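# Replace the sooty lantern glass with the clean one

## Task

Remove the soot-blackened glass from the hurricane lantern and set it in the tray. Then install the clean glass so that its foot sits within the rim of the round plate, and lower the lantern's crown onto the top of that glass.

## Robot and tools

Robot: two arms, left_arm and right_arm, each carrying a 16-motor hand (a left hand on left_arm, a mirrored right hand on right_arm). Base roots in the scene frame: left_arm at (+0.057, +0.477, 0), right_arm at (-0.053, -0.462, 0), both turned only slightly about z.

Frames. Scene frame: origin on the table top halfway between the nominal bases, +z up, +x out over the table, +y toward left_arm. Fixed cameras and the table use this frame. Every hand pose, velocity, Hand target and motion offset uses that arm's own base frame. A rotation offset turns the hand about its Hand target position. Reported hand positions may be a few cm off, more at long reach.

Hand point axes: +z runs along straight fingers toward the tips, +y points out of the palm face (the palm surface is at y = -0.062), and +x runs across the palm away from the thumb on the right hand, toward the thumb on the left. A rigid mast near the wrist on the palm side can collide with things. Fingertips have rubber caps.

A row holds 48 numbers, each in [-1, 1], covering both arms even if one is idle. Order: left dx, dy, dz, rx, ry, rz; then 16 left hand motors; left current_limit, speed; then the same 24 for the right. Hand motor order: index_abd, index_mcp, index_pip, index_dip, middle_abd, middle_mcp, middle_pip, middle_dip, ring_abd, ring_mcp, ring_pip, ring_dip, thumb_cmc, thumb_axl, thumb_mcp, thumb_ipl. The result lists use this same order.

Pose numbers are offsets, not poses, counted from the arm's Hand target at the start of the action or move, in base axes. 1.0 equals 0.6 m of travel or 180 degrees; rx, ry, rz form one rotation vector. Six zeros ask for the current Hand target again. The controller clips each step to 70 mm and 16 degrees from the measured pose, so a single action can fall short. The hand often stops short of the Hand target; send the remaining gap as a new offset.

Hand motor numbers are absolute goal angles, scaled between each hinge's two stops. Going toward -1 bends or curls the digit. Straight positions: _abd 0.00, _mcp 0.75, _pip 0.58, _dip 0.70, thumb_cmc 0.71, thumb_axl 0.68, thumb_mcp 0.23, thumb_ipl 0.17. A zero here is a real goal. To leave a hand unchanged, echo its hand_goal, hand_current_limit and hand_speed. current_limit scales linearly from -1 (0 mA) to +1 (550 mA); speed sets the goal rate at (speed+1)/2 of 8.5 rad/s. The defaults are 0.4 and -0.6, and whatever was last sent stays in effect.

Tools:
- execute_actions(actions, cameras): actions is a list of actions, each a table of up to 15 rows, one row per 1/30 s step. A short table repeats its last row for the rest of the 15 steps. Each action lasts 0.5 s, and every row counts from that action's start pose. An empty list returns a full status with images.
- move(target, speed, blend, blocking, cameras): target is one 48-number row or a list of up to 15 rows. Every row offsets from the Hand targets at the move's start, not from the previous row. The hand follows a straight path. speed is in m/s, 0.002 to 1, default 0.25, with turns capped at twice that in rad/s. blend is the corner-rounding radius in m; 0 means stop at each target. The whole move is capped at 10 s. blocking=false returns after roughly 0.5 s while the move keeps running. Hand numbers are sent at the start or on arrival at each row. The paths do not avoid obstacles.
- wait(seconds 0 to 10), stop() to brake a running move, zoom_image(camera, region [x0,y0,x1,y1], at most 504x504 px), clear_fault(arm), read_manual(section), finished_scene(scene 1 or 2).
Cameras: cam_high and cam_low (896x504), cam_left_wrist and cam_right_wrist (672x504).

Results: end_effector_position (m), quat_wxyz, velocities, and Hand target, the last commanded pose after clipping. Joint velocities may read "within noise". Per motor you get hand_goal, hand_measured, hand_current_ma (positive pushes toward -1) and hand_state: moving, goal, blocked or overload. Joint torques include gravity and are noisy. A move adds a "move:" line with the ending (done, off_target, moving, held, fault) and limits (paced = pose was clipped, held = a check withheld steps). Watch for MOTOR HOT, OVER-TEMPERATURE FAULT, TORQUE FAULT and HAND FAULT lines.

Cautions:
- Dropping anything off the table, or leaving it off the table, fails the scene. Avoid drops, releasing moving parts, slams and hard hits on fixed or heavy objects.
- Contact or squeezing between the two arms or hands can fail the scene. The clearance check does not stop closing fingers.
- Joint contact torque limits (N m): waist 55.8, shoulder 55.8, elbow 46.5, forearm roll 25.1, wrist pitch 15, wrist roll 16.5. A held load counts toward them. A fault stops the arm until clear_fault is called, and hand commands sent during the stop are lost.
- A hand motor held at 495 mA or more for 5 s shuts down for 10 s.
- Motors heat up from stretching, holding loads or pushing against things. The arm brakes at 80 °C.
- Keep paths away from an arm's own base. To end a push, command the target back past the hand.
- Loose objects may be nudged now and then. The finished result must stay in place after the robot lets go.

Each tool is called by a JSON object that holds its "op" and its "data", one argument or row to a line.

## Session

{"op": "execute_actions", "data": {
  "actions": []
}}

Scene clock: 0.00 s.
left_arm: end_effector_position=(+0.6057, -0.0092, +0.3187) hand_goal=(+0.000, +0.754, +0.576, +0.696, +0.000, +0.754, +0.576, +0.696, +0.000, +0.754, +0.576, +0.696, +0.714, +0.678, +0.226, +0.168) hand_measured=(+0.000, +0.754, +0.576, +0.696, +0.000, +0.754, +0.576, +0.696, +0.000, +0.754, +0.576, +0.696, +0.714, +0.678, +0.226, +0.168) hand_current_ma=(+0, +0, +0, +0, +0, +0, +0, +0, +0, +0, +0, +0, +0, +0, +0, +0) hand_state=(goal, goal, goal, goal, goal, goal, goal, goal, goal, goal, goal, goal, goal, goal, goal, goal) hand_current_limit=0.40 hand_speed=-0.60 end_effector_quat_wxyz=(+0.036, +0.701, +0.705, +0.104) | right_arm: end_effector_position=(+0.9004, -0.0503, +0.2615) hand_goal=(+0.000, +0.754, +0.576, +0.696, +0.000, +0.754, +0.576, +0.696, +0.000, +0.754, +0.576, +0.696, +0.714, +0.678, +0.226, +0.168) hand_measured=(+0.000, +0.754, +0.576, +0.696, +0.000, +0.754, +0.576, +0.696, +0.000, +0.754, +0.576, +0.696, +0.714, +0.678, +0.226, +0.168) hand_current_ma=(+0, +0, +0, +0, +0, +0, +0, +0, +0, +0, +0, +0, +0, +0, +0, +0) hand_state=(goal, goal, goal, goal, goal, goal, goal, goal, goal, goal, goal, goal, goal, goal, goal, goal) hand_current_limit=0.40 hand_speed=-0.60 end_effector_quat_wxyz=(+0.095, +0.489, +0.865, -0.051)
Joint positions: left_arm=[-0.109 -0.24 -0.942 0.235 -0.526 1.262] | right_arm=[-0.044 -1.092 -2.162 -0.217 -0.958 1.1]
Joint velocities: within noise
Joint torques (N m): no reading
Motor temperatures (°C): left_arm=[32 30 30 33 33 33] | right_arm=[26 31 31 33 35 31]
Hand target: left_arm +0.6057, -0.0092, +0.3187; +0.036, +0.701, +0.705, +0.104 | right_arm +0.9004, -0.0503, +0.2615; +0.095, +0.489, +0.865, -0.051

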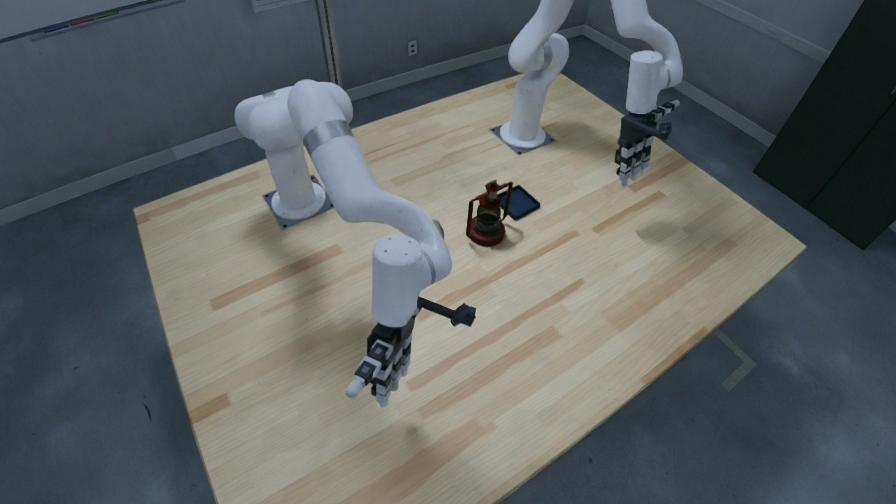

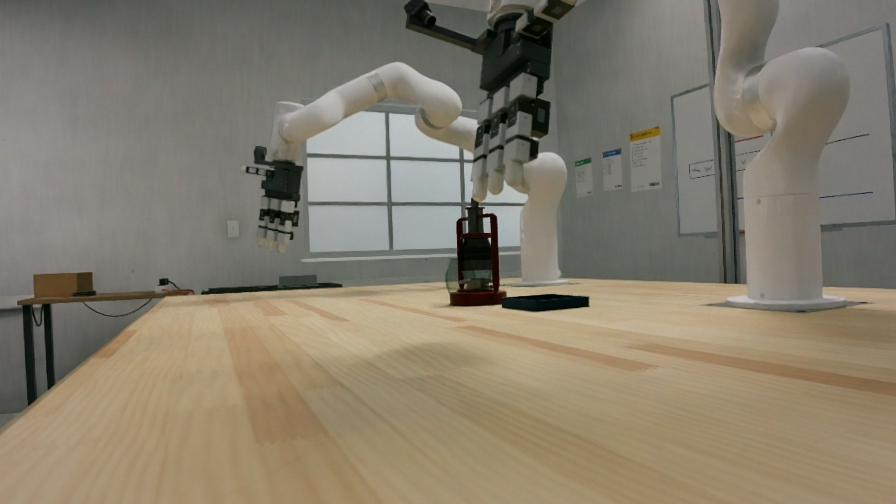

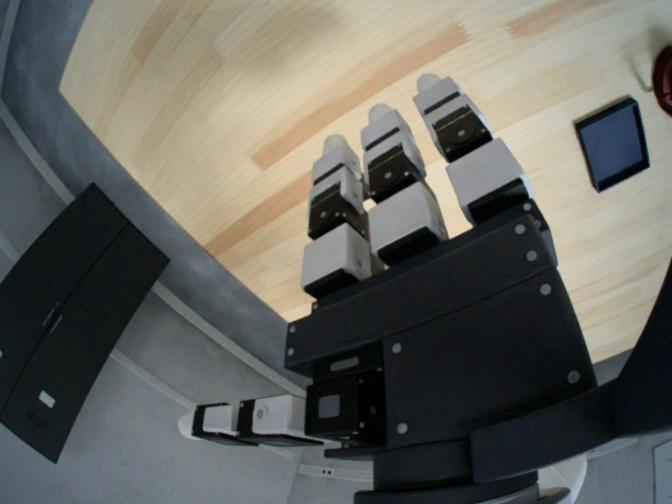

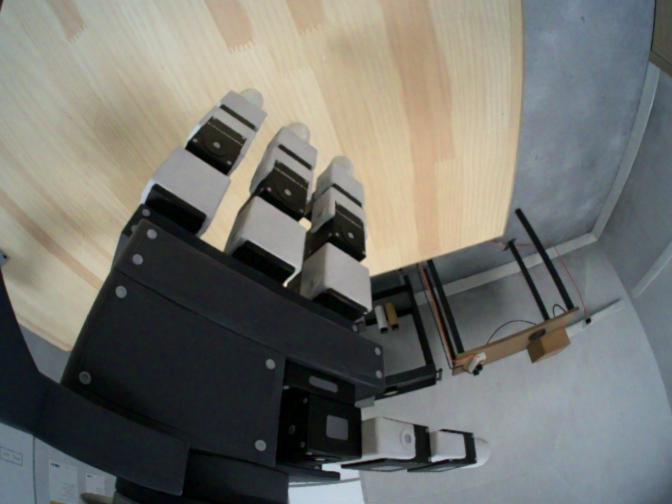

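{"op": "zoom_image", "data": {
  "camera": "cam_high",
  "region": [380, 150, 600, 270]
}}

{"op": "zoom_image", "data": {
  "camera": "cam_low",
  "region": [420, 180, 620, 320]
}}

{"op": "zoom_image", "data": {
  "camera": "cam_left_wrist",
  "region": [540, 20, 672, 220]
}}

Scaled by 2.291 from the camera's 896x504 image, which has a finer 1280x720 frame.

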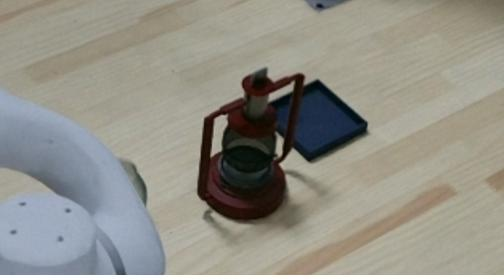

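Scaled by 2.520 from the camera's 896x504 image, which has a finer 1280x720 frame.

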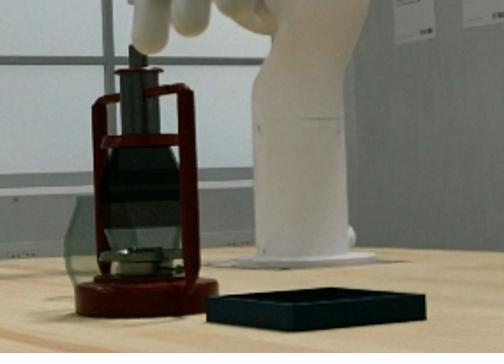

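Scaled by 2.520 from the camera's 672x504 image, which has a finer 960x720 frame.

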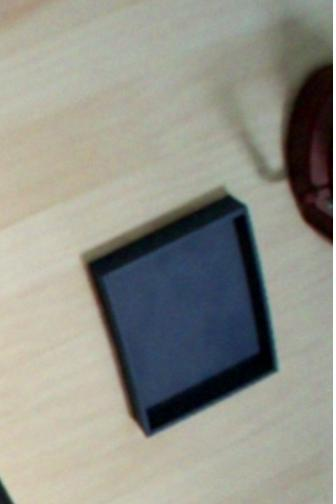

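{"op": "zoom_image", "data": {
  "camera": "cam_high",
  "region": [330, 230, 490, 420]
}}

{"op": "zoom_image", "data": {
  "camera": "cam_high",
  "region": [590, 40, 710, 200]
}}

Scaled by 2.653 from the camera's 896x504 image, which has a finer 1280x720 frame.

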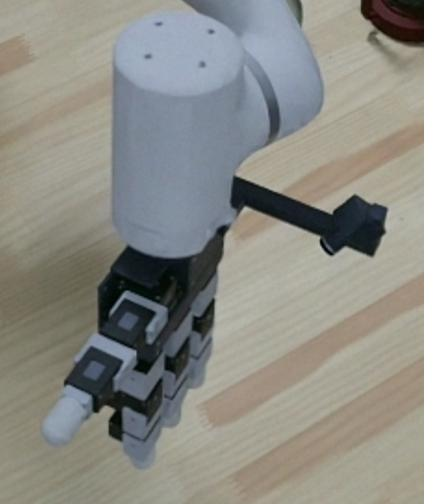

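Scaled by 3.150 from the camera's 896x504 image, which has a finer 1280x720 frame.

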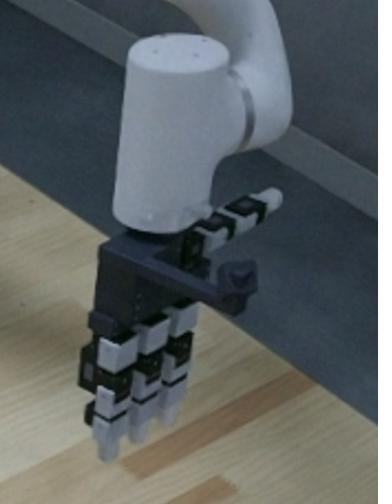

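{"op": "move", "data": {
  "target": [0.1333,-0.7,0.15,0,0,0,0,0.754,0.576,0.696,0,0.754,0.576,0.696,0,0.754,0.576,0.696,0.714,0.678,0.226,0.168,0.4,-0.6,-0.4,-0.25,0.25,0,0,0,0,0.754,0.576,0.696,0,0.754,0.576,0.696,0,0.754,0.576,0.696,0.714,0.678,0.226,0.168,0.4,-0.6],
  "speed": 0.3,
  "cameras": ["all"]
}}

Scene clock: 4.30 s.
left_arm: end_effector_position=(+0.6856, -0.4292, +0.4087) hand_goal=(+0.000, +0.754, +0.576, +0.696, +0.000, +0.754, +0.576, +0.696, +0.000, +0.754, +0.576, +0.696, +0.714, +0.678, +0.226, +0.168) hand_measured=(+0.000, +0.754, +0.576, +0.696, +0.000, +0.754, +0.576, +0.696, +0.000, +0.754, +0.576, +0.696, +0.714, +0.678, +0.224, +0.168) hand_current_ma=(+0, -4, +3, +0, +0, -4, +3, +0, +0, -4, +3, +0, +1, -3, -13, -2) hand_state=(goal, goal, goal, goal, goal, goal, goal, goal, goal, goal, goal, goal, goal, goal, goal, goal) hand_current_limit=0.40 hand_speed=-0.60 end_effector_quat_wxyz=(+0.036, +0.701, +0.705, +0.104) | right_arm: end_effector_position=(+0.6604, -0.2003, +0.4114) hand_goal=(+0.000, +0.754, +0.576, +0.696, +0.000, +0.754, +0.576, +0.696, +0.000, +0.754, +0.576, +0.696, +0.714, +0.678, +0.226, +0.168) hand_measured=(+0.000, +0.754, +0.576, +0.696, +0.000, +0.754, +0.576, +0.696, +0.000, +0.754, +0.576, +0.696, +0.714, +0.678, +0.224, +0.168) hand_current_ma=(+0, +0, +0, +0, +0, +0, +0, +0, +0, +0, +0, +0, +0, +0, -2, +0) hand_state=(goal, goal, goal, goal, goal, goal, goal, goal, goal, goal, goal, goal, goal, goal, goal, goal) hand_current_limit=0.40 hand_speed=-0.60 end_effector_quat_wxyz=(+0.095, +0.489, +0.865, -0.051)
Joint positions: left_arm=[-0.702 -0.807 -1.974 0.229 -1.088 0.764] | right_arm=[-0.324 -0.374 -1.369 -0.184 -0.835 0.818]
Joint torques (N m): left_arm=[-8.52 30.71 -27.54 -0.29 -0.95 0.78] | right_arm=[-18.22 49.33 -12.4 3.8 -1.8 -1.67]
Hand target: left_arm +0.6857, -0.4292, +0.4087; +0.036, +0.701, +0.705, +0.104 | right_arm +0.6604, -0.2003, +0.4115; +0.095, +0.489, +0.865, -0.051
Off the commanded pose: left_arm 0.000 m, 0 deg | right_arm 0.000 m, 0 deg.
move: done

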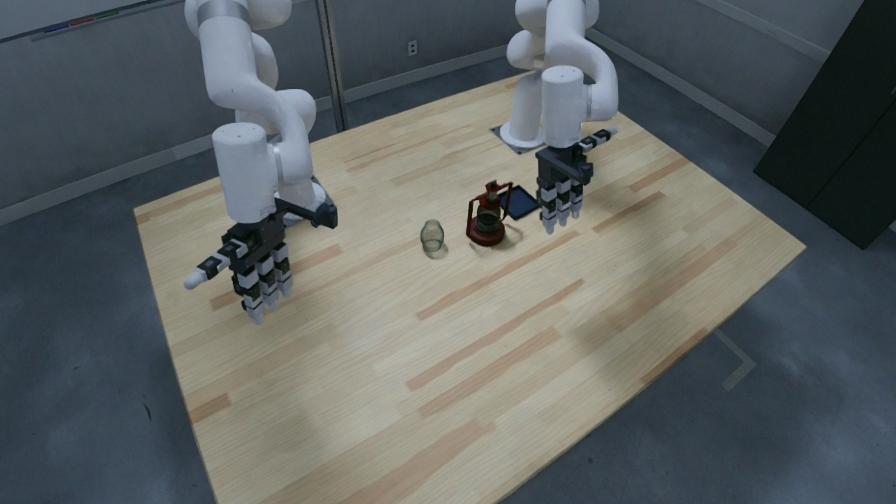

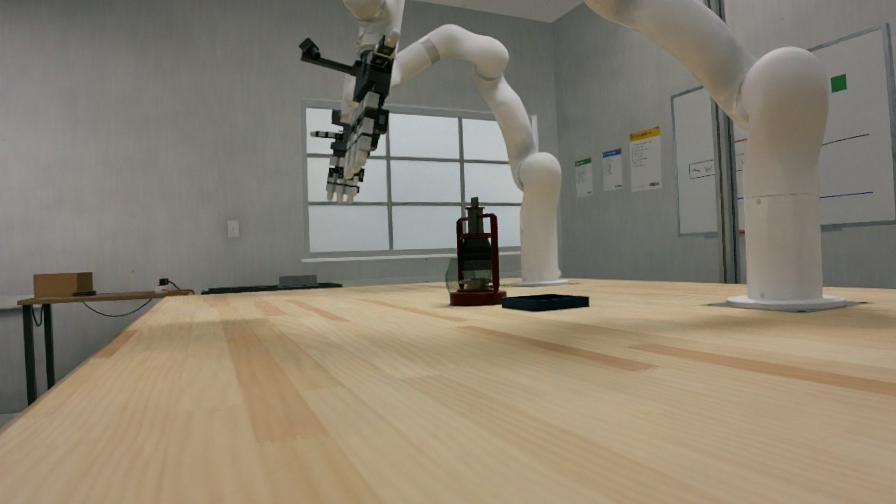

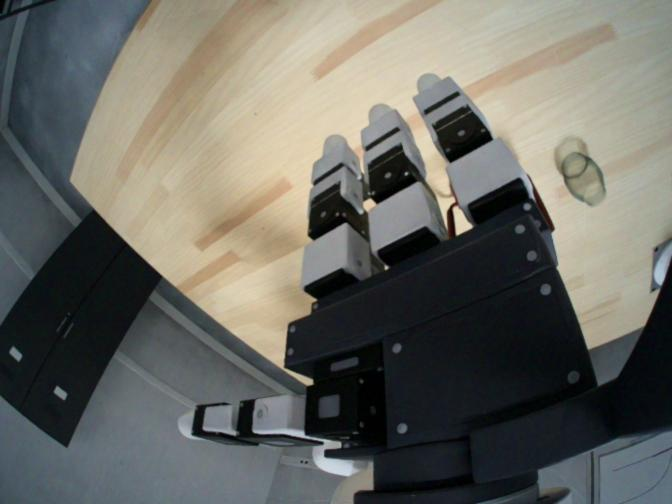

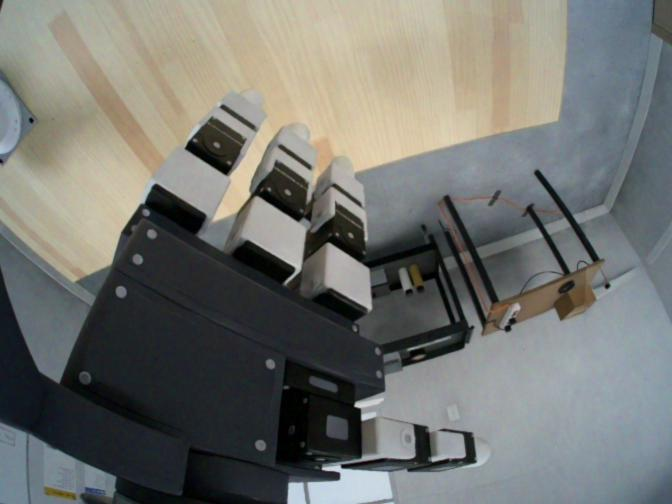

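{"op": "move", "data": {
  "target": [-0.1,0.33,0.05,0,0,0,0,0.754,0.576,0.696,0,0.754,0.576,0.696,0,0.754,0.576,0.696,0.714,0.678,0.226,0.168,0.4,-0.6,0,0,0,0,0,0,0,0.754,0.576,0.696,0,0.754,0.576,0.696,0,0.754,0.576,0.696,0.714,0.678,0.226,0.168,0.4,-0.6],
  "speed": 0.3,
  "cameras": ["cam_left_wrist","cam_high"]
}}

{"op": "zoom_image", "data": {
  "camera": "cam_left_wrist",
  "region": [420, 0, 672, 252]
}}

Scene clock: 6.00 s.
left_arm: end_effector_position=(+0.6257, -0.2312, +0.4387) hand_goal=(+0.000, +0.754, +0.576, +0.696, +0.000, +0.754, +0.576, +0.696, +0.000, +0.754, +0.576, +0.696, +0.714, +0.678, +0.226, +0.168) hand_measured=(+0.000, +0.754, +0.576, +0.696, +0.000, +0.754, +0.576, +0.696, +0.000, +0.754, +0.576, +0.696, +0.714, +0.678, +0.224, +0.168) hand_current_ma=(+0, -4, +3, +0, +0, -4, +3, +0, +0, -4, +3, +0, +1, -3, -13, -2) hand_state=(goal, goal, goal, goal, goal, goal, goal, goal, goal, goal, goal, goal, goal, goal, goal, goal) hand_current_limit=0.40 hand_speed=-0.60 end_effector_quat_wxyz=(+0.036, +0.701, +0.705, +0.104) | right_arm: end_effector_position=(+0.6604, -0.2003, +0.4115) hand_goal=(+0.000, +0.754, +0.576, +0.696, +0.000, +0.754, +0.576, +0.696, +0.000, +0.754, +0.576, +0.696, +0.714, +0.678, +0.226, +0.168) hand_measured=(+0.000, +0.754, +0.576, +0.696, +0.000, +0.754, +0.576, +0.696, +0.000, +0.754, +0.576, +0.696, +0.714, +0.678, +0.224, +0.168) hand_current_ma=(+0, +0, +0, +0, +0, +0, +0, +0, +0, +0, +0, +0, +0, +0, -2, +0) hand_state=(goal, goal, goal, goal, goal, goal, goal, goal, goal, goal, goal, goal, goal, goal, goal, goal) hand_current_limit=0.40 hand_speed=-0.60 end_effector_quat_wxyz=(+0.095, +0.489, +0.865, -0.051)
Joint positions: left_arm=[-0.503 -0.337 -1.351 0.231 -0.899 0.928] | right_arm=[-0.324 -0.374 -1.369 -0.184 -0.835 0.818]
Joint torques (N m): left_arm=[9.67 33.67 -15.99 -0.58 1.44 0.79] | right_arm=[-19.9 48.57 -12.89 4.05 -1.99 -1.55]
Hand target: left_arm +0.6257, -0.2312, +0.4387; +0.036, +0.701, +0.705, +0.104 | right_arm +0.6604, -0.2003, +0.4115; +0.095, +0.489, +0.865, -0.051
Off the commanded pose: left_arm 0.000 m, 0 deg | right_arm 0.000 m, 0 deg.
move: done
Images, in order (width x height): cam_high 896x504, cam_left_wrist 672x504.

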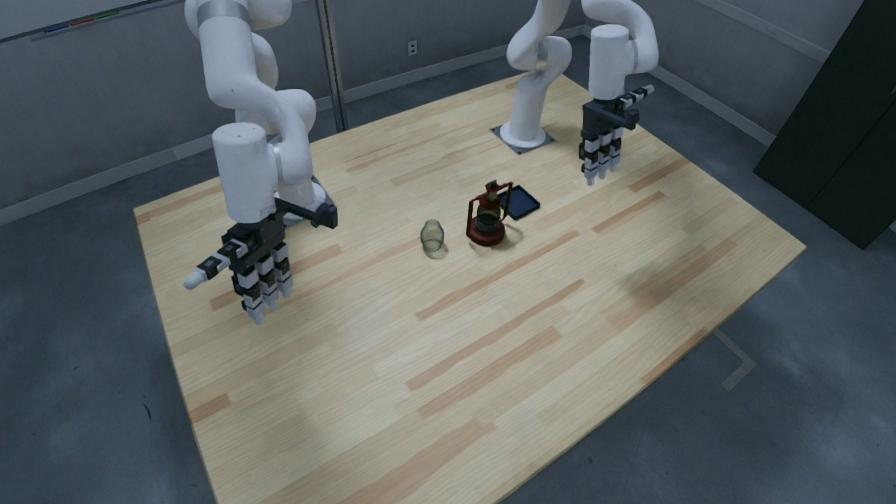

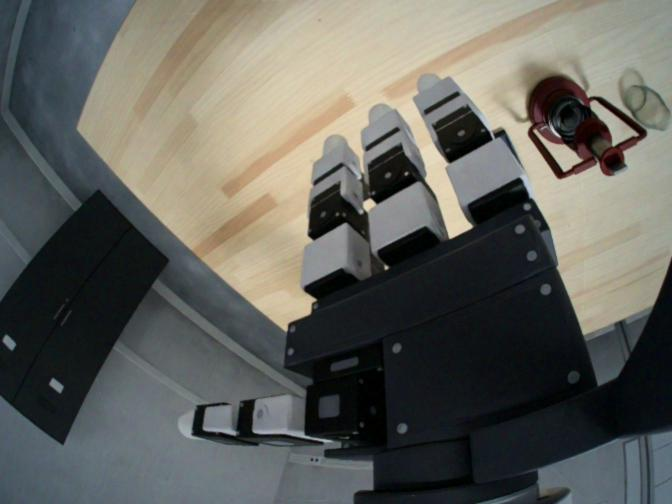

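Scaled by 2.000 from the camera's 672x504 image, which has a finer 960x720 frame.

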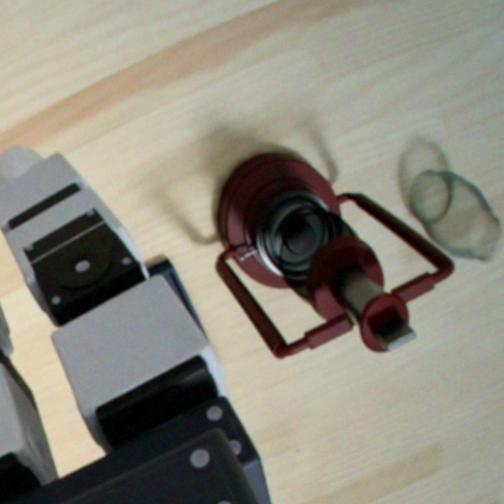

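{"op": "move", "data": {
  "target": [-0.1667,-0.1,-0.1667,0,0,0,0,0.754,0.576,0.696,0,0.754,0.576,0.696,0,0.754,0.576,0.696,0.714,0.678,0.226,0.168,0.4,-0.6,0,0,0,0,0,0,0,0.754,0.576,0.696,0,0.754,0.576,0.696,0,0.754,0.576,0.696,0.714,0.678,0.226,0.168,0.4,-0.6],
  "speed": 0.2,
  "cameras": ["cam_left_wrist"]
}}

{"op": "zoom_image", "data": {
  "camera": "cam_left_wrist",
  "region": [500, 0, 672, 240]
}}

Scene clock: 10.60 s.
left_arm: end_effector_position=(+0.5256, -0.2912, +0.3387) hand_goal=(+0.000, +0.754, +0.576, +0.696, +0.000, +0.754, +0.576, +0.696, +0.000, +0.754, +0.576, +0.696, +0.714, +0.678, +0.226, +0.168) hand_measured=(+0.000, +0.754, +0.576, +0.696, +0.000, +0.754, +0.576, +0.696, +0.000, +0.754, +0.576, +0.696, +0.714, +0.678, +0.224, +0.168) hand_current_ma=(+0, -3, +3, +0, +0, -3, +3, +0, +0, -3, +3, +0, +2, -3, -13, -2) hand_state=(goal, goal, goal, goal, goal, goal, goal, goal, goal, goal, goal, goal, goal, goal, goal, goal) hand_current_limit=0.40 hand_speed=-0.60 end_effector_quat_wxyz=(+0.036, +0.701, +0.705, +0.104) | right_arm: end_effector_position=(+0.6604, -0.2003, +0.4115) hand_goal=(+0.000, +0.754, +0.576, +0.696, +0.000, +0.754, +0.576, +0.696, +0.000, +0.754, +0.576, +0.696, +0.714, +0.678, +0.226, +0.168) hand_measured=(+0.000, +0.754, +0.576, +0.696, +0.000, +0.754, +0.576, +0.696, +0.000, +0.754, +0.576, +0.696, +0.714, +0.678, +0.224, +0.168) hand_current_ma=(+0, +0, +0, +0, +0, +0, +0, +0, +0, +0, +0, +0, +0, +0, -2, +0) hand_state=(goal, goal, goal, goal, goal, goal, goal, goal, goal, goal, goal, goal, goal, goal, goal, goal) hand_current_limit=0.40 hand_speed=-0.60 end_effector_quat_wxyz=(+0.095, +0.489, +0.865, -0.051)
Joint positions: left_arm=[-0.697 -0.304 -1.074 0.315 -0.703 0.633] | right_arm=[-0.324 -0.374 -1.369 -0.184 -0.835 0.818]
Joint torques (N m): left_arm=[-8.72 17.05 -14.95 2.72 1.37 -0.76] | right_arm=[-17.91 49.25 -12.43 3.12 -1.68 -1]
Hand target: left_arm +0.5256, -0.2912, +0.3387; +0.036, +0.701, +0.705, +0.104 | right_arm +0.6604, -0.2003, +0.4115; +0.095, +0.489, +0.865, -0.051
Off the commanded pose: left_arm 0.000 m, 0 deg | right_arm 0.000 m, 0 deg.
move: done
Images, in order (width x height): cam_left_wrist 672x504.

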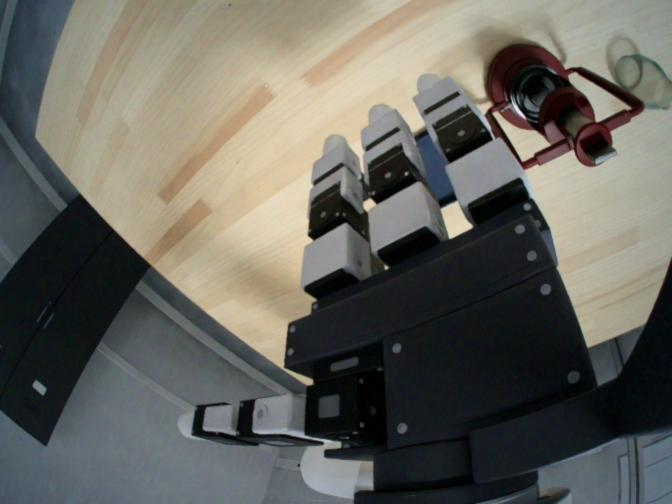

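Scaled by 2.100 from the camera's 672x504 image, which has a finer 960x720 frame.

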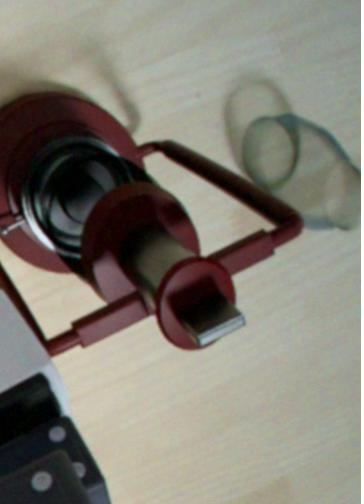

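{"op": "wait", "data": {
  "seconds": 0.1,
  "cameras": ["cam_high","cam_low"]
}}

{"op": "zoom_image", "data": {
  "camera": "cam_high",
  "region": [400, 160, 560, 260]
}}

{"op": "zoom_image", "data": {
  "camera": "cam_low",
  "region": [430, 180, 600, 320]
}}

Scene clock: 11.70 s.
left_arm: end_effector_position=(+0.5256, -0.2912, +0.3387) hand_goal=(+0.000, +0.754, +0.576, +0.696, +0.000, +0.754, +0.576, +0.696, +0.000, +0.754, +0.576, +0.696, +0.714, +0.678, +0.226, +0.168) hand_measured=(+0.000, +0.754, +0.576, +0.696, +0.000, +0.754, +0.576, +0.696, +0.000, +0.754, +0.576, +0.696, +0.714, +0.678, +0.224, +0.168) hand_current_ma=(+0, -3, +3, +0, +0, -3, +3, +0, +0, -3, +3, +0, +2, -3, -13, -2) hand_state=(goal, goal, goal, goal, goal, goal, goal, goal, goal, goal, goal, goal, goal, goal, goal, goal) hand_current_limit=0.40 hand_speed=-0.60 end_effector_quat_wxyz=(+0.036, +0.701, +0.705, +0.104) | right_arm: end_effector_position=(+0.6604, -0.2003, +0.4115) hand_goal=(+0.000, +0.754, +0.576, +0.696, +0.000, +0.754, +0.576, +0.696, +0.000, +0.754, +0.576, +0.696, +0.714, +0.678, +0.226, +0.168) hand_measured=(+0.000, +0.754, +0.576, +0.696, +0.000, +0.754, +0.576, +0.696, +0.000, +0.754, +0.576, +0.696, +0.714, +0.678, +0.224, +0.168) hand_current_ma=(+0, +0, +0, +0, +0, +0, +0, +0, +0, +0, +0, +0, +0, +0, -2, +0) hand_state=(goal, goal, goal, goal, goal, goal, goal, goal, goal, goal, goal, goal, goal, goal, goal, goal) hand_current_limit=0.40 hand_speed=-0.60 end_effector_quat_wxyz=(+0.095, +0.489, +0.865, -0.051)
Joint positions: left_arm=[-0.698 -0.304 -1.074 0.315 -0.703 0.633] | right_arm=[-0.324 -0.374 -1.369 -0.184 -0.835 0.818]
Joint torques (N m): left_arm=[-9.12 17.06 -15.02 2.72 1.31 -0.61] | right_arm=[-18.27 50.42 -12.91 3.85 -1.72 -0.88]
Hand target: left_arm +0.5256, -0.2912, +0.3387; +0.036, +0.701, +0.705, +0.104 | right_arm +0.6604, -0.2003, +0.4115; +0.095, +0.489, +0.865, -0.051
Off the commanded pose: left_arm 0.000 m, 0 deg | right_arm 0.000 m, 0 deg.
wait: 0.10 s; at rest from the start
Images, in order (width x height): cam_high 896x504, cam_low 896x504.

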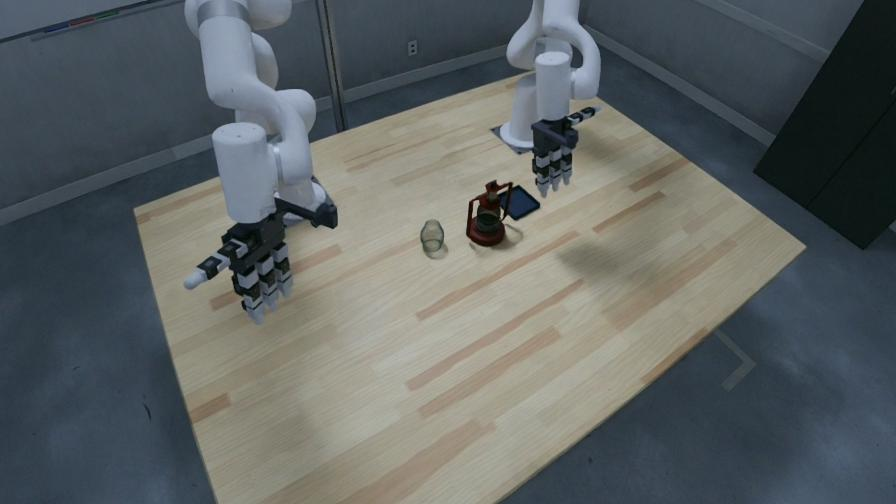

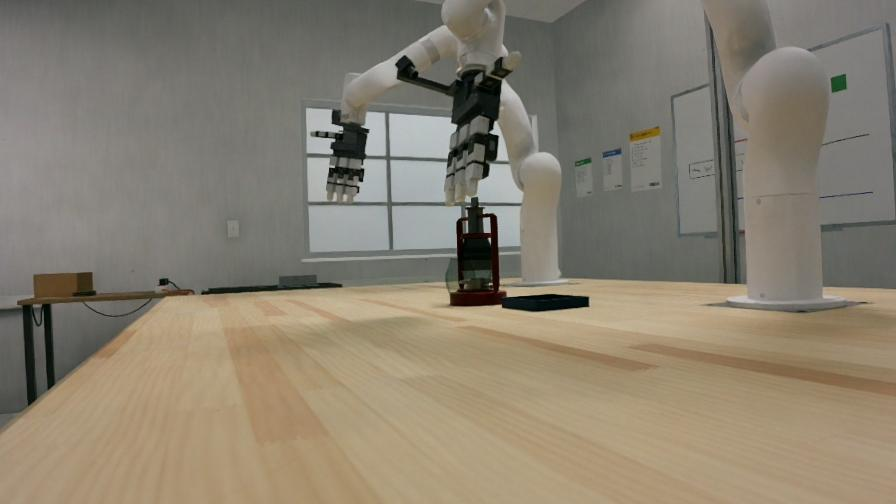

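Scaled by 3.150 from the camera's 896x504 image, which has a finer 1280x720 frame.

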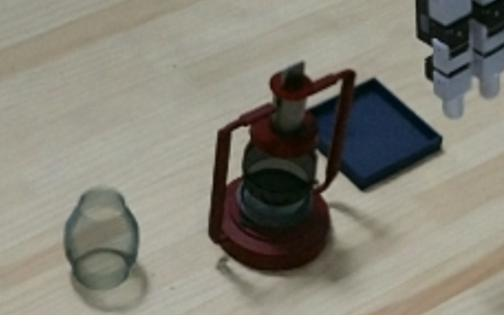

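Scaled by 2.965 from the camera's 896x504 image, which has a finer 1280x720 frame.

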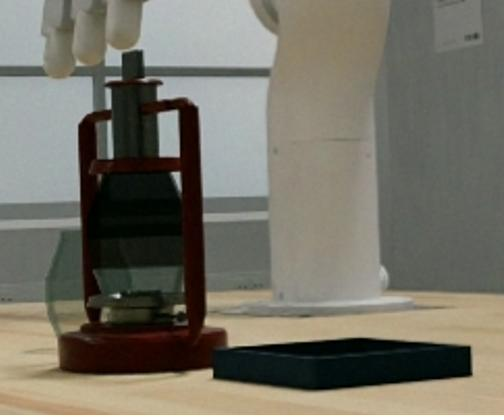

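{"op": "move", "data": {
  "target": [
    [0,0,0.1333,0,0,0,0,0.754,0.576,0.696,0,0.754,0.576,0.696,0,0.754,0.576,0.696,0.714,0.678,0.226,0.168,0.4,-0.6,-0.3,0.2,-0.1,0.25,0.14,-0.005,0,0.616,-0.007,0.696,0,0.616,-0.007,0.696,0,0.754,0.576,0.696,-0.571,0.678,0.506,-0.95,0.4,-0.6],
    [-0.265,-0.142,0.11,-0.0736,0.0255,0.496,0,0.754,0.576,0.696,0,0.754,0.576,0.696,0,0.754,0.576,0.696,0.714,0.678,0.226,0.168,0.4,-0.6,-0.539,0.74,-0.27,0.493,0.2835,-0.0089,0,0.616,-0.007,0.696,0,0.616,-0.007,0.696,0,0.754,0.576,0.696,-0.571,0.678,0.506,-0.95,0.4,-0.6]
  ],
  "speed": 0.25,
  "blend": 0.03,
  "cameras": ["all"]
}}

Scene clock: 25.93 s.
left_arm: end_effector_position=(+0.3666, -0.3764, +0.4046) hand_goal=(+0.000, +0.754, +0.576, +0.696, +0.000, +0.754, +0.576, +0.696, +0.000, +0.754, +0.576, +0.696, +0.714, +0.678, +0.226, +0.168) hand_measured=(+0.000, +0.754, +0.576, +0.696, +0.000, +0.754, +0.576, +0.696, +0.000, +0.754, +0.576, +0.696, +0.714, +0.678, +0.224, +0.168) hand_current_ma=(+0, -3, +3, +0, +0, -3, +3, +0, +0, -3, +3, +0, +2, -3, -13, -2) hand_state=(goal, goal, goal, goal, goal, goal, goal, goal, goal, goal, goal, goal, goal, goal, goal, goal) hand_current_limit=0.40 hand_speed=-0.60 end_effector_quat_wxyz=(+0.000, +0.000, +1.000, +0.000) | right_arm: end_effector_position=(+0.3370, +0.2437, +0.2495) hand_goal=(+0.000, +0.616, -0.006, +0.696, +0.000, +0.616, -0.006, +0.696, +0.000, +0.754, +0.576, +0.696, -0.570, +0.678, +0.506, -0.950) hand_measured=(+0.002, +0.618, -0.002, +0.696, +0.002, +0.618, -0.002, +0.696, +0.002, +0.754, +0.576, +0.696, -0.564, +0.678, +0.504, -0.948) hand_current_ma=(+0, +1, +2, +0, +0, +1, +2, +0, +1, +0, +0, +0, +4, +0, -2, +1) hand_state=(goal, goal, goal, goal, goal, goal, goal, goal, goal, goal, goal, goal, goal, goal, goal, goal) hand_current_limit=0.40 hand_speed=-0.60 end_effector_quat_wxyz=(+0.608, -0.361, -0.608, -0.361)
Joint positions: left_arm=[-0.87 -0.429 -1.451 0 -1.023 -0.871] | right_arm=[0.027 -0.56 -0.585 1.099 -1.582 0.022]
Joint torques (N m): left_arm=[-9.22 34.92 -15.89 -0.58 1.22 -0.75] | right_arm=[19.14 13.46 -3.77 2.65 -4.74 -1.77]
Hand target: left_arm +0.3666, -0.3764, +0.4047; +0.000, +0.000, +1.000, +0.000 | right_arm +0.3370, +0.2437, +0.2495; +0.608, -0.361, -0.608, -0.361
Off the commanded pose: left_arm 0.000 m, 0 deg | right_arm 0.000 m, 0 deg.
move: done

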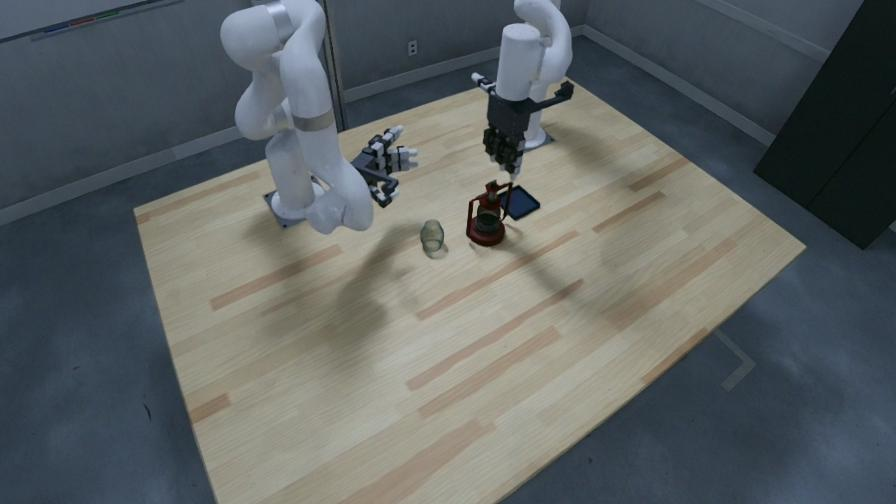

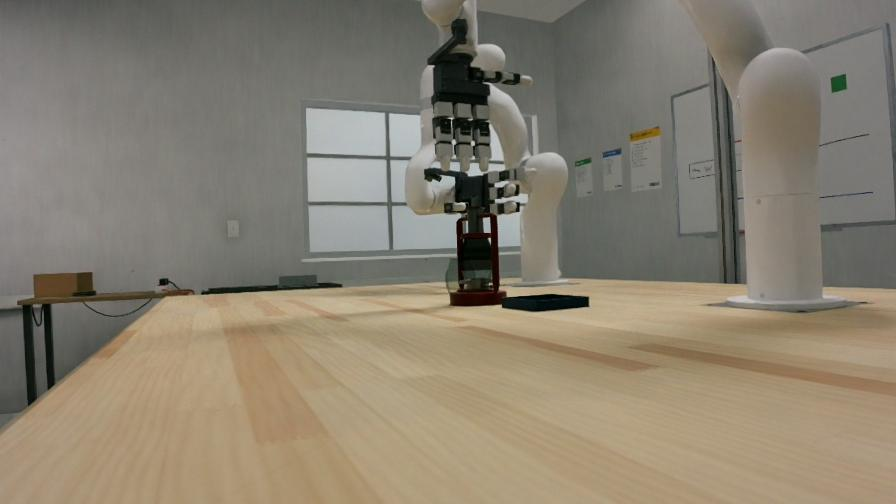

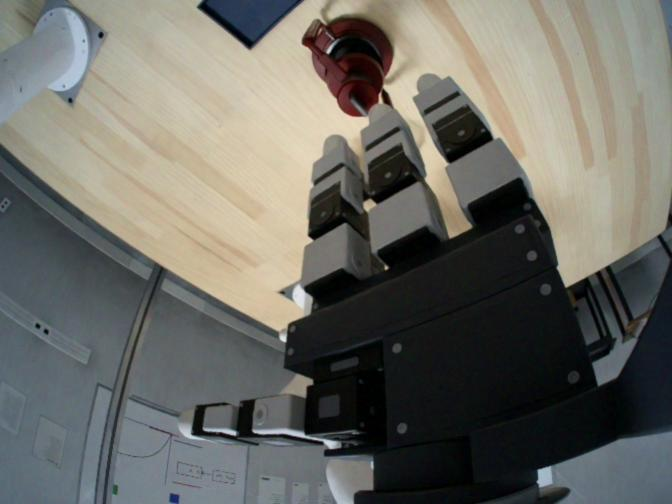

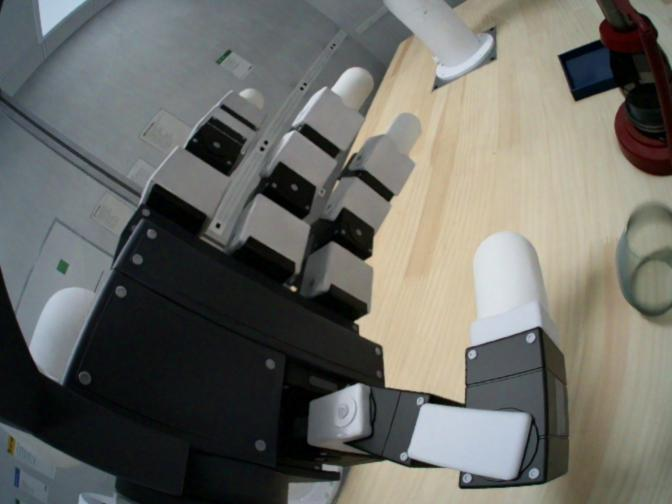

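{"op": "zoom_image", "data": {
  "camera": "cam_left_wrist",
  "region": [260, 0, 460, 160]
}}

{"op": "zoom_image", "data": {
  "camera": "cam_right_wrist",
  "region": [440, 0, 672, 400]
}}

{"op": "zoom_image", "data": {
  "camera": "cam_high",
  "region": [340, 100, 560, 270]
}}

Scaled by 2.520 from the camera's 672x504 image, which has a finer 960x720 frame.

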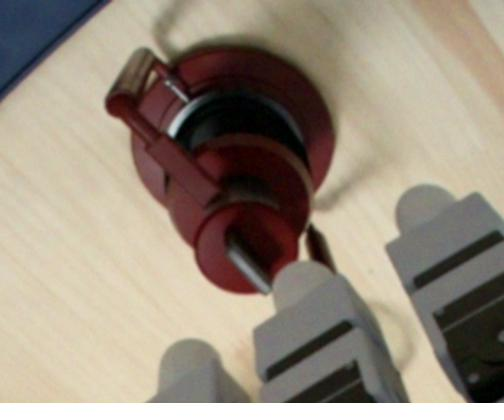

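Scaled by 1.260 from the camera's 672x504 image, which has a finer 960x720 frame.

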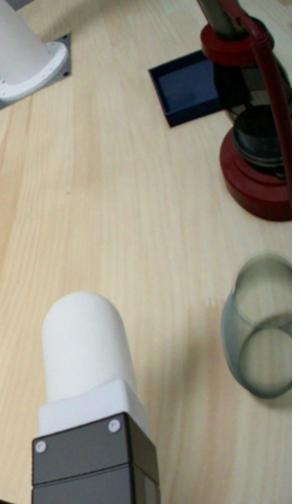

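Scaled by 2.291 from the camera's 896x504 image, which has a finer 1280x720 frame.

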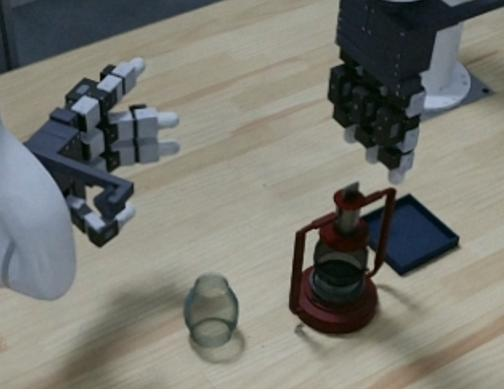

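{"op": "move", "data": {
  "target": [0,0,0,0,0,0,0,0.754,0.576,0.696,0,0.754,0.576,0.696,0,0.754,0.576,0.696,0.714,0.678,0.226,0.168,0.4,-0.6,0,0,-0.3,0,0,0,0,0.616,-0.007,0.696,0,0.616,-0.007,0.696,0,0.754,0.576,0.696,-0.571,0.678,0.506,-0.95,0.4,-0.6],
  "speed": 0.2,
  "cameras": ["cam_high","cam_low","cam_right_wrist"]
}}

{"op": "zoom_image", "data": {
  "camera": "cam_high",
  "region": [360, 150, 520, 270]
}}

Scene clock: 31.40 s.
left_arm: end_effector_position=(+0.3666, -0.3764, +0.4047) hand_goal=(+0.000, +0.754, +0.576, +0.696, +0.000, +0.754, +0.576, +0.696, +0.000, +0.754, +0.576, +0.696, +0.714, +0.678, +0.226, +0.168) hand_measured=(+0.000, +0.754, +0.576, +0.696, +0.000, +0.754, +0.576, +0.696, +0.000, +0.754, +0.576, +0.696, +0.714, +0.678, +0.224, +0.168) hand_current_ma=(+0, -3, +3, +0, +0, -3, +3, +0, +0, -3, +3, +0, +2, -3, -13, -2) hand_state=(goal, goal, goal, goal, goal, goal, goal, goal, goal, goal, goal, goal, goal, goal, goal, goal) hand_current_limit=0.40 hand_speed=-0.60 end_effector_quat_wxyz=(+0.000, +0.000, +1.000, +0.000) | right_arm: end_effector_position=(+0.3370, +0.2436, +0.0695) hand_goal=(+0.000, +0.616, -0.006, +0.696, +0.000, +0.616, -0.006, +0.696, +0.000, +0.754, +0.576, +0.696, -0.570, +0.678, +0.506, -0.950) hand_measured=(+0.002, +0.618, -0.002, +0.696, +0.002, +0.618, -0.004, +0.696, +0.002, +0.754, +0.576, +0.696, -0.564, +0.678, +0.504, -0.948) hand_current_ma=(+1, +1, +2, +0, +1, +1, +1, +0, +1, +0, +0, +0, +4, +0, -2, +1) hand_state=(goal, goal, goal, goal, goal, goal, goal, goal, goal, goal, goal, goal, goal, goal, goal, goal) hand_current_limit=0.40 hand_speed=-0.60 end_effector_quat_wxyz=(+0.608, -0.361, -0.608, -0.361)
Joint positions: left_arm=[-0.87 -0.429 -1.451 0 -1.023 -0.871] | right_arm=[0.027 -1.093 -0.801 1.117 -1.44 -0.261]
Joint torques (N m): left_arm=[-8.71 34.46 -15.53 1.82 1.18 -0.07] | right_arm=[18.22 20.22 -6.19 2.84 0.34 -1.71]
Hand target: left_arm +0.3666, -0.3764, +0.4047; +0.000, +0.000, +1.000, +0.000 | right_arm +0.3370, +0.2437, +0.0695; +0.608, -0.361, -0.608, -0.361
Off the commanded pose: left_arm 0.000 m, 0 deg | right_arm 0.000 m, 0 deg.
move: done
Images, in order (width x height): cam_high 896x504, cam_low 896x504, cam_right_wrist 672x504.

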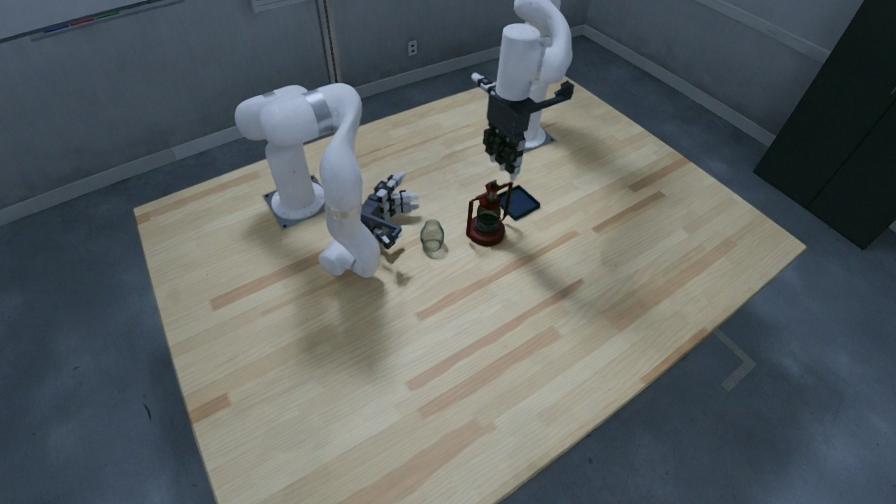

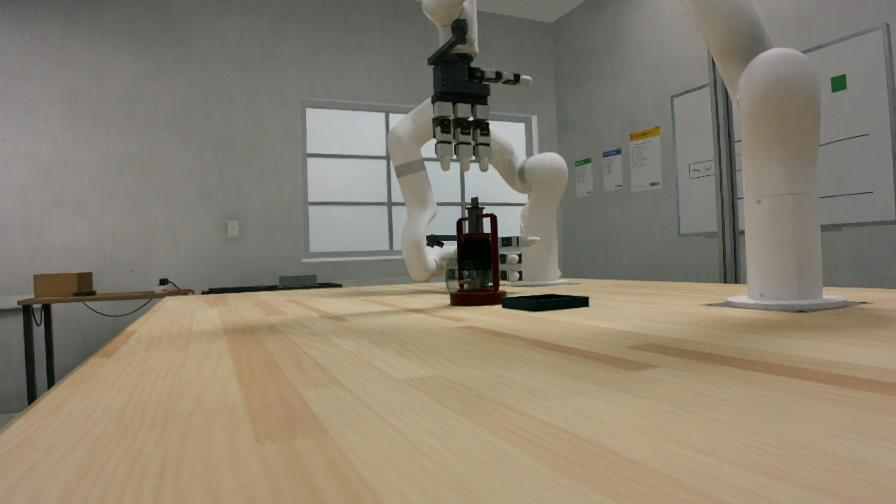

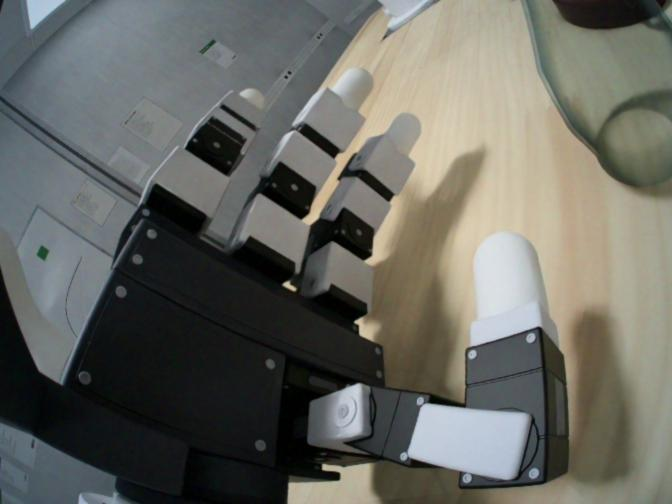

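Scaled by 3.150 from the camera's 896x504 image, which has a finer 1280x720 frame.

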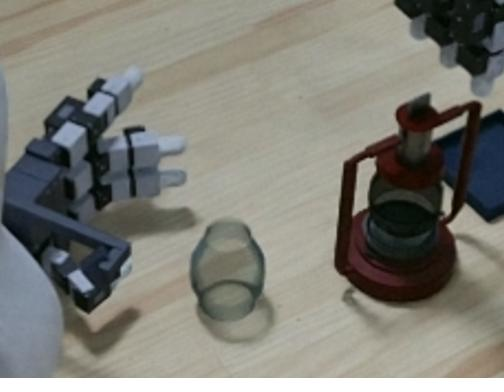

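{"op": "move", "data": {
  "target": [0,0,0,0,0,0,0,0.754,0.576,0.696,0,0.754,0.576,0.696,0,0.754,0.576,0.696,0.714,0.678,0.226,0.168,0.4,-0.6,0.0586,0.0318,0,0,0,0,0,0.616,-0.007,0.696,0,0.616,-0.007,0.696,0,0.754,0.576,0.696,-0.571,0.678,0.506,-0.95,0.4,-0.6],
  "speed": 0.15,
  "cameras": ["cam_high","cam_low","cam_right_wrist"]
}}

{"op": "zoom_image", "data": {
  "camera": "cam_high",
  "region": [360, 170, 480, 270]
}}

Scene clock: 32.77 s.
left_arm: end_effector_position=(+0.3666, -0.3764, +0.4047) hand_goal=(+0.000, +0.754, +0.576, +0.696, +0.000, +0.754, +0.576, +0.696, +0.000, +0.754, +0.576, +0.696, +0.714, +0.678, +0.226, +0.168) hand_measured=(+0.000, +0.754, +0.576, +0.696, +0.000, +0.754, +0.576, +0.696, +0.000, +0.754, +0.576, +0.696, +0.714, +0.678, +0.224, +0.168) hand_current_ma=(+0, -3, +3, +0, +0, -3, +3, +0, +0, -3, +3, +0, +2, -3, -13, -2) hand_state=(goal, goal, goal, goal, goal, goal, goal, goal, goal, goal, goal, goal, goal, goal, goal, goal) hand_current_limit=0.40 hand_speed=-0.60 end_effector_quat_wxyz=(+0.000, +0.000, +1.000, +0.000) | right_arm: end_effector_position=(+0.3721, +0.2628, +0.0695) hand_goal=(+0.000, +0.616, -0.006, +0.696, +0.000, +0.616, -0.006, +0.696, +0.000, +0.754, +0.576, +0.696, -0.570, +0.678, +0.506, -0.950) hand_measured=(+0.002, +0.618, -0.004, +0.696, +0.002, +0.618, -0.004, +0.696, +0.002, +0.754, +0.576, +0.696, -0.564, +0.678, +0.504, -0.948) hand_current_ma=(+1, +1, +1, +0, +1, +1, +1, +0, +1, +0, +0, +0, +4, +0, -2, +1) hand_state=(goal, goal, goal, goal, goal, goal, goal, goal, goal, goal, goal, goal, goal, goal, goal, goal) hand_current_limit=0.40 hand_speed=-0.60 end_effector_quat_wxyz=(+0.608, -0.361, -0.608, -0.361)
Joint positions: left_arm=[-0.87 -0.429 -1.451 0 -1.023 -0.871] | right_arm=[0.072 -1.101 -0.887 1.153 -1.482 -0.196]
Joint torques (N m): left_arm=[-9.1 34.5 -15.57 1.96 1.25 0.08] | right_arm=[19.4 22.43 -7.6 2.67 -4.54 1.65]
Hand target: left_arm +0.3666, -0.3764, +0.4047; +0.000, +0.000, +1.000, +0.000 | right_arm +0.3722, +0.2628, +0.0695; +0.608, -0.361, -0.608, -0.361
Off the commanded pose: left_arm 0.000 m, 0 deg | right_arm 0.000 m, 0 deg.
move: done
Images, in order (width x height): cam_high 896x504, cam_low 896x504, cam_right_wrist 672x504.

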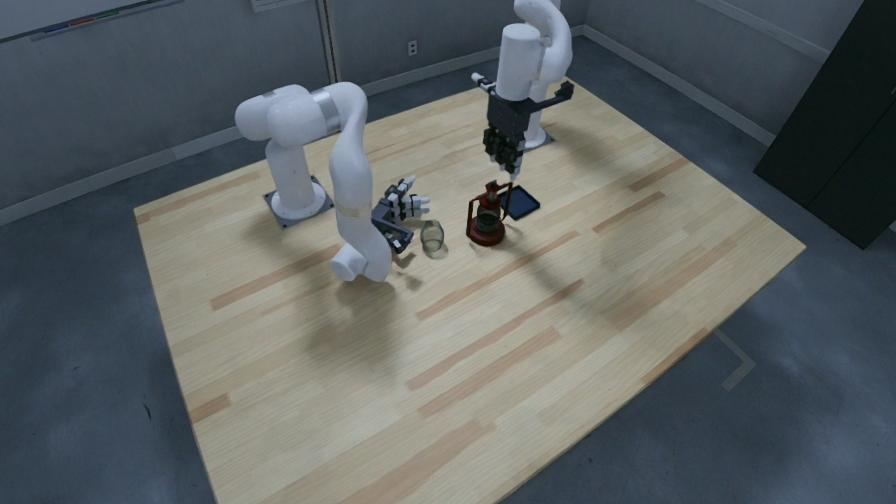

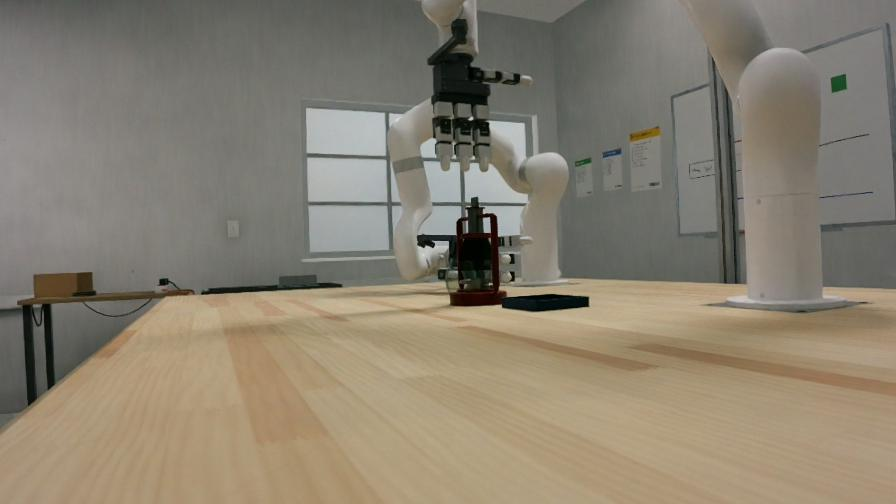

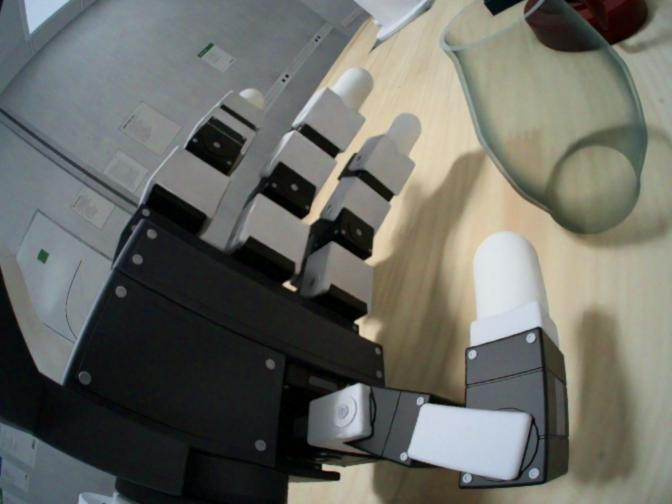

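Scaled by 4.200 from the camera's 896x504 image, which has a finer 1280x720 frame.

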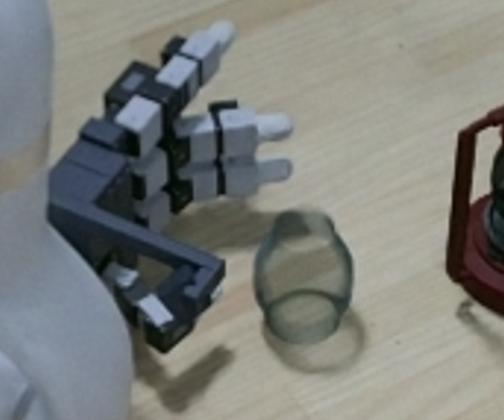

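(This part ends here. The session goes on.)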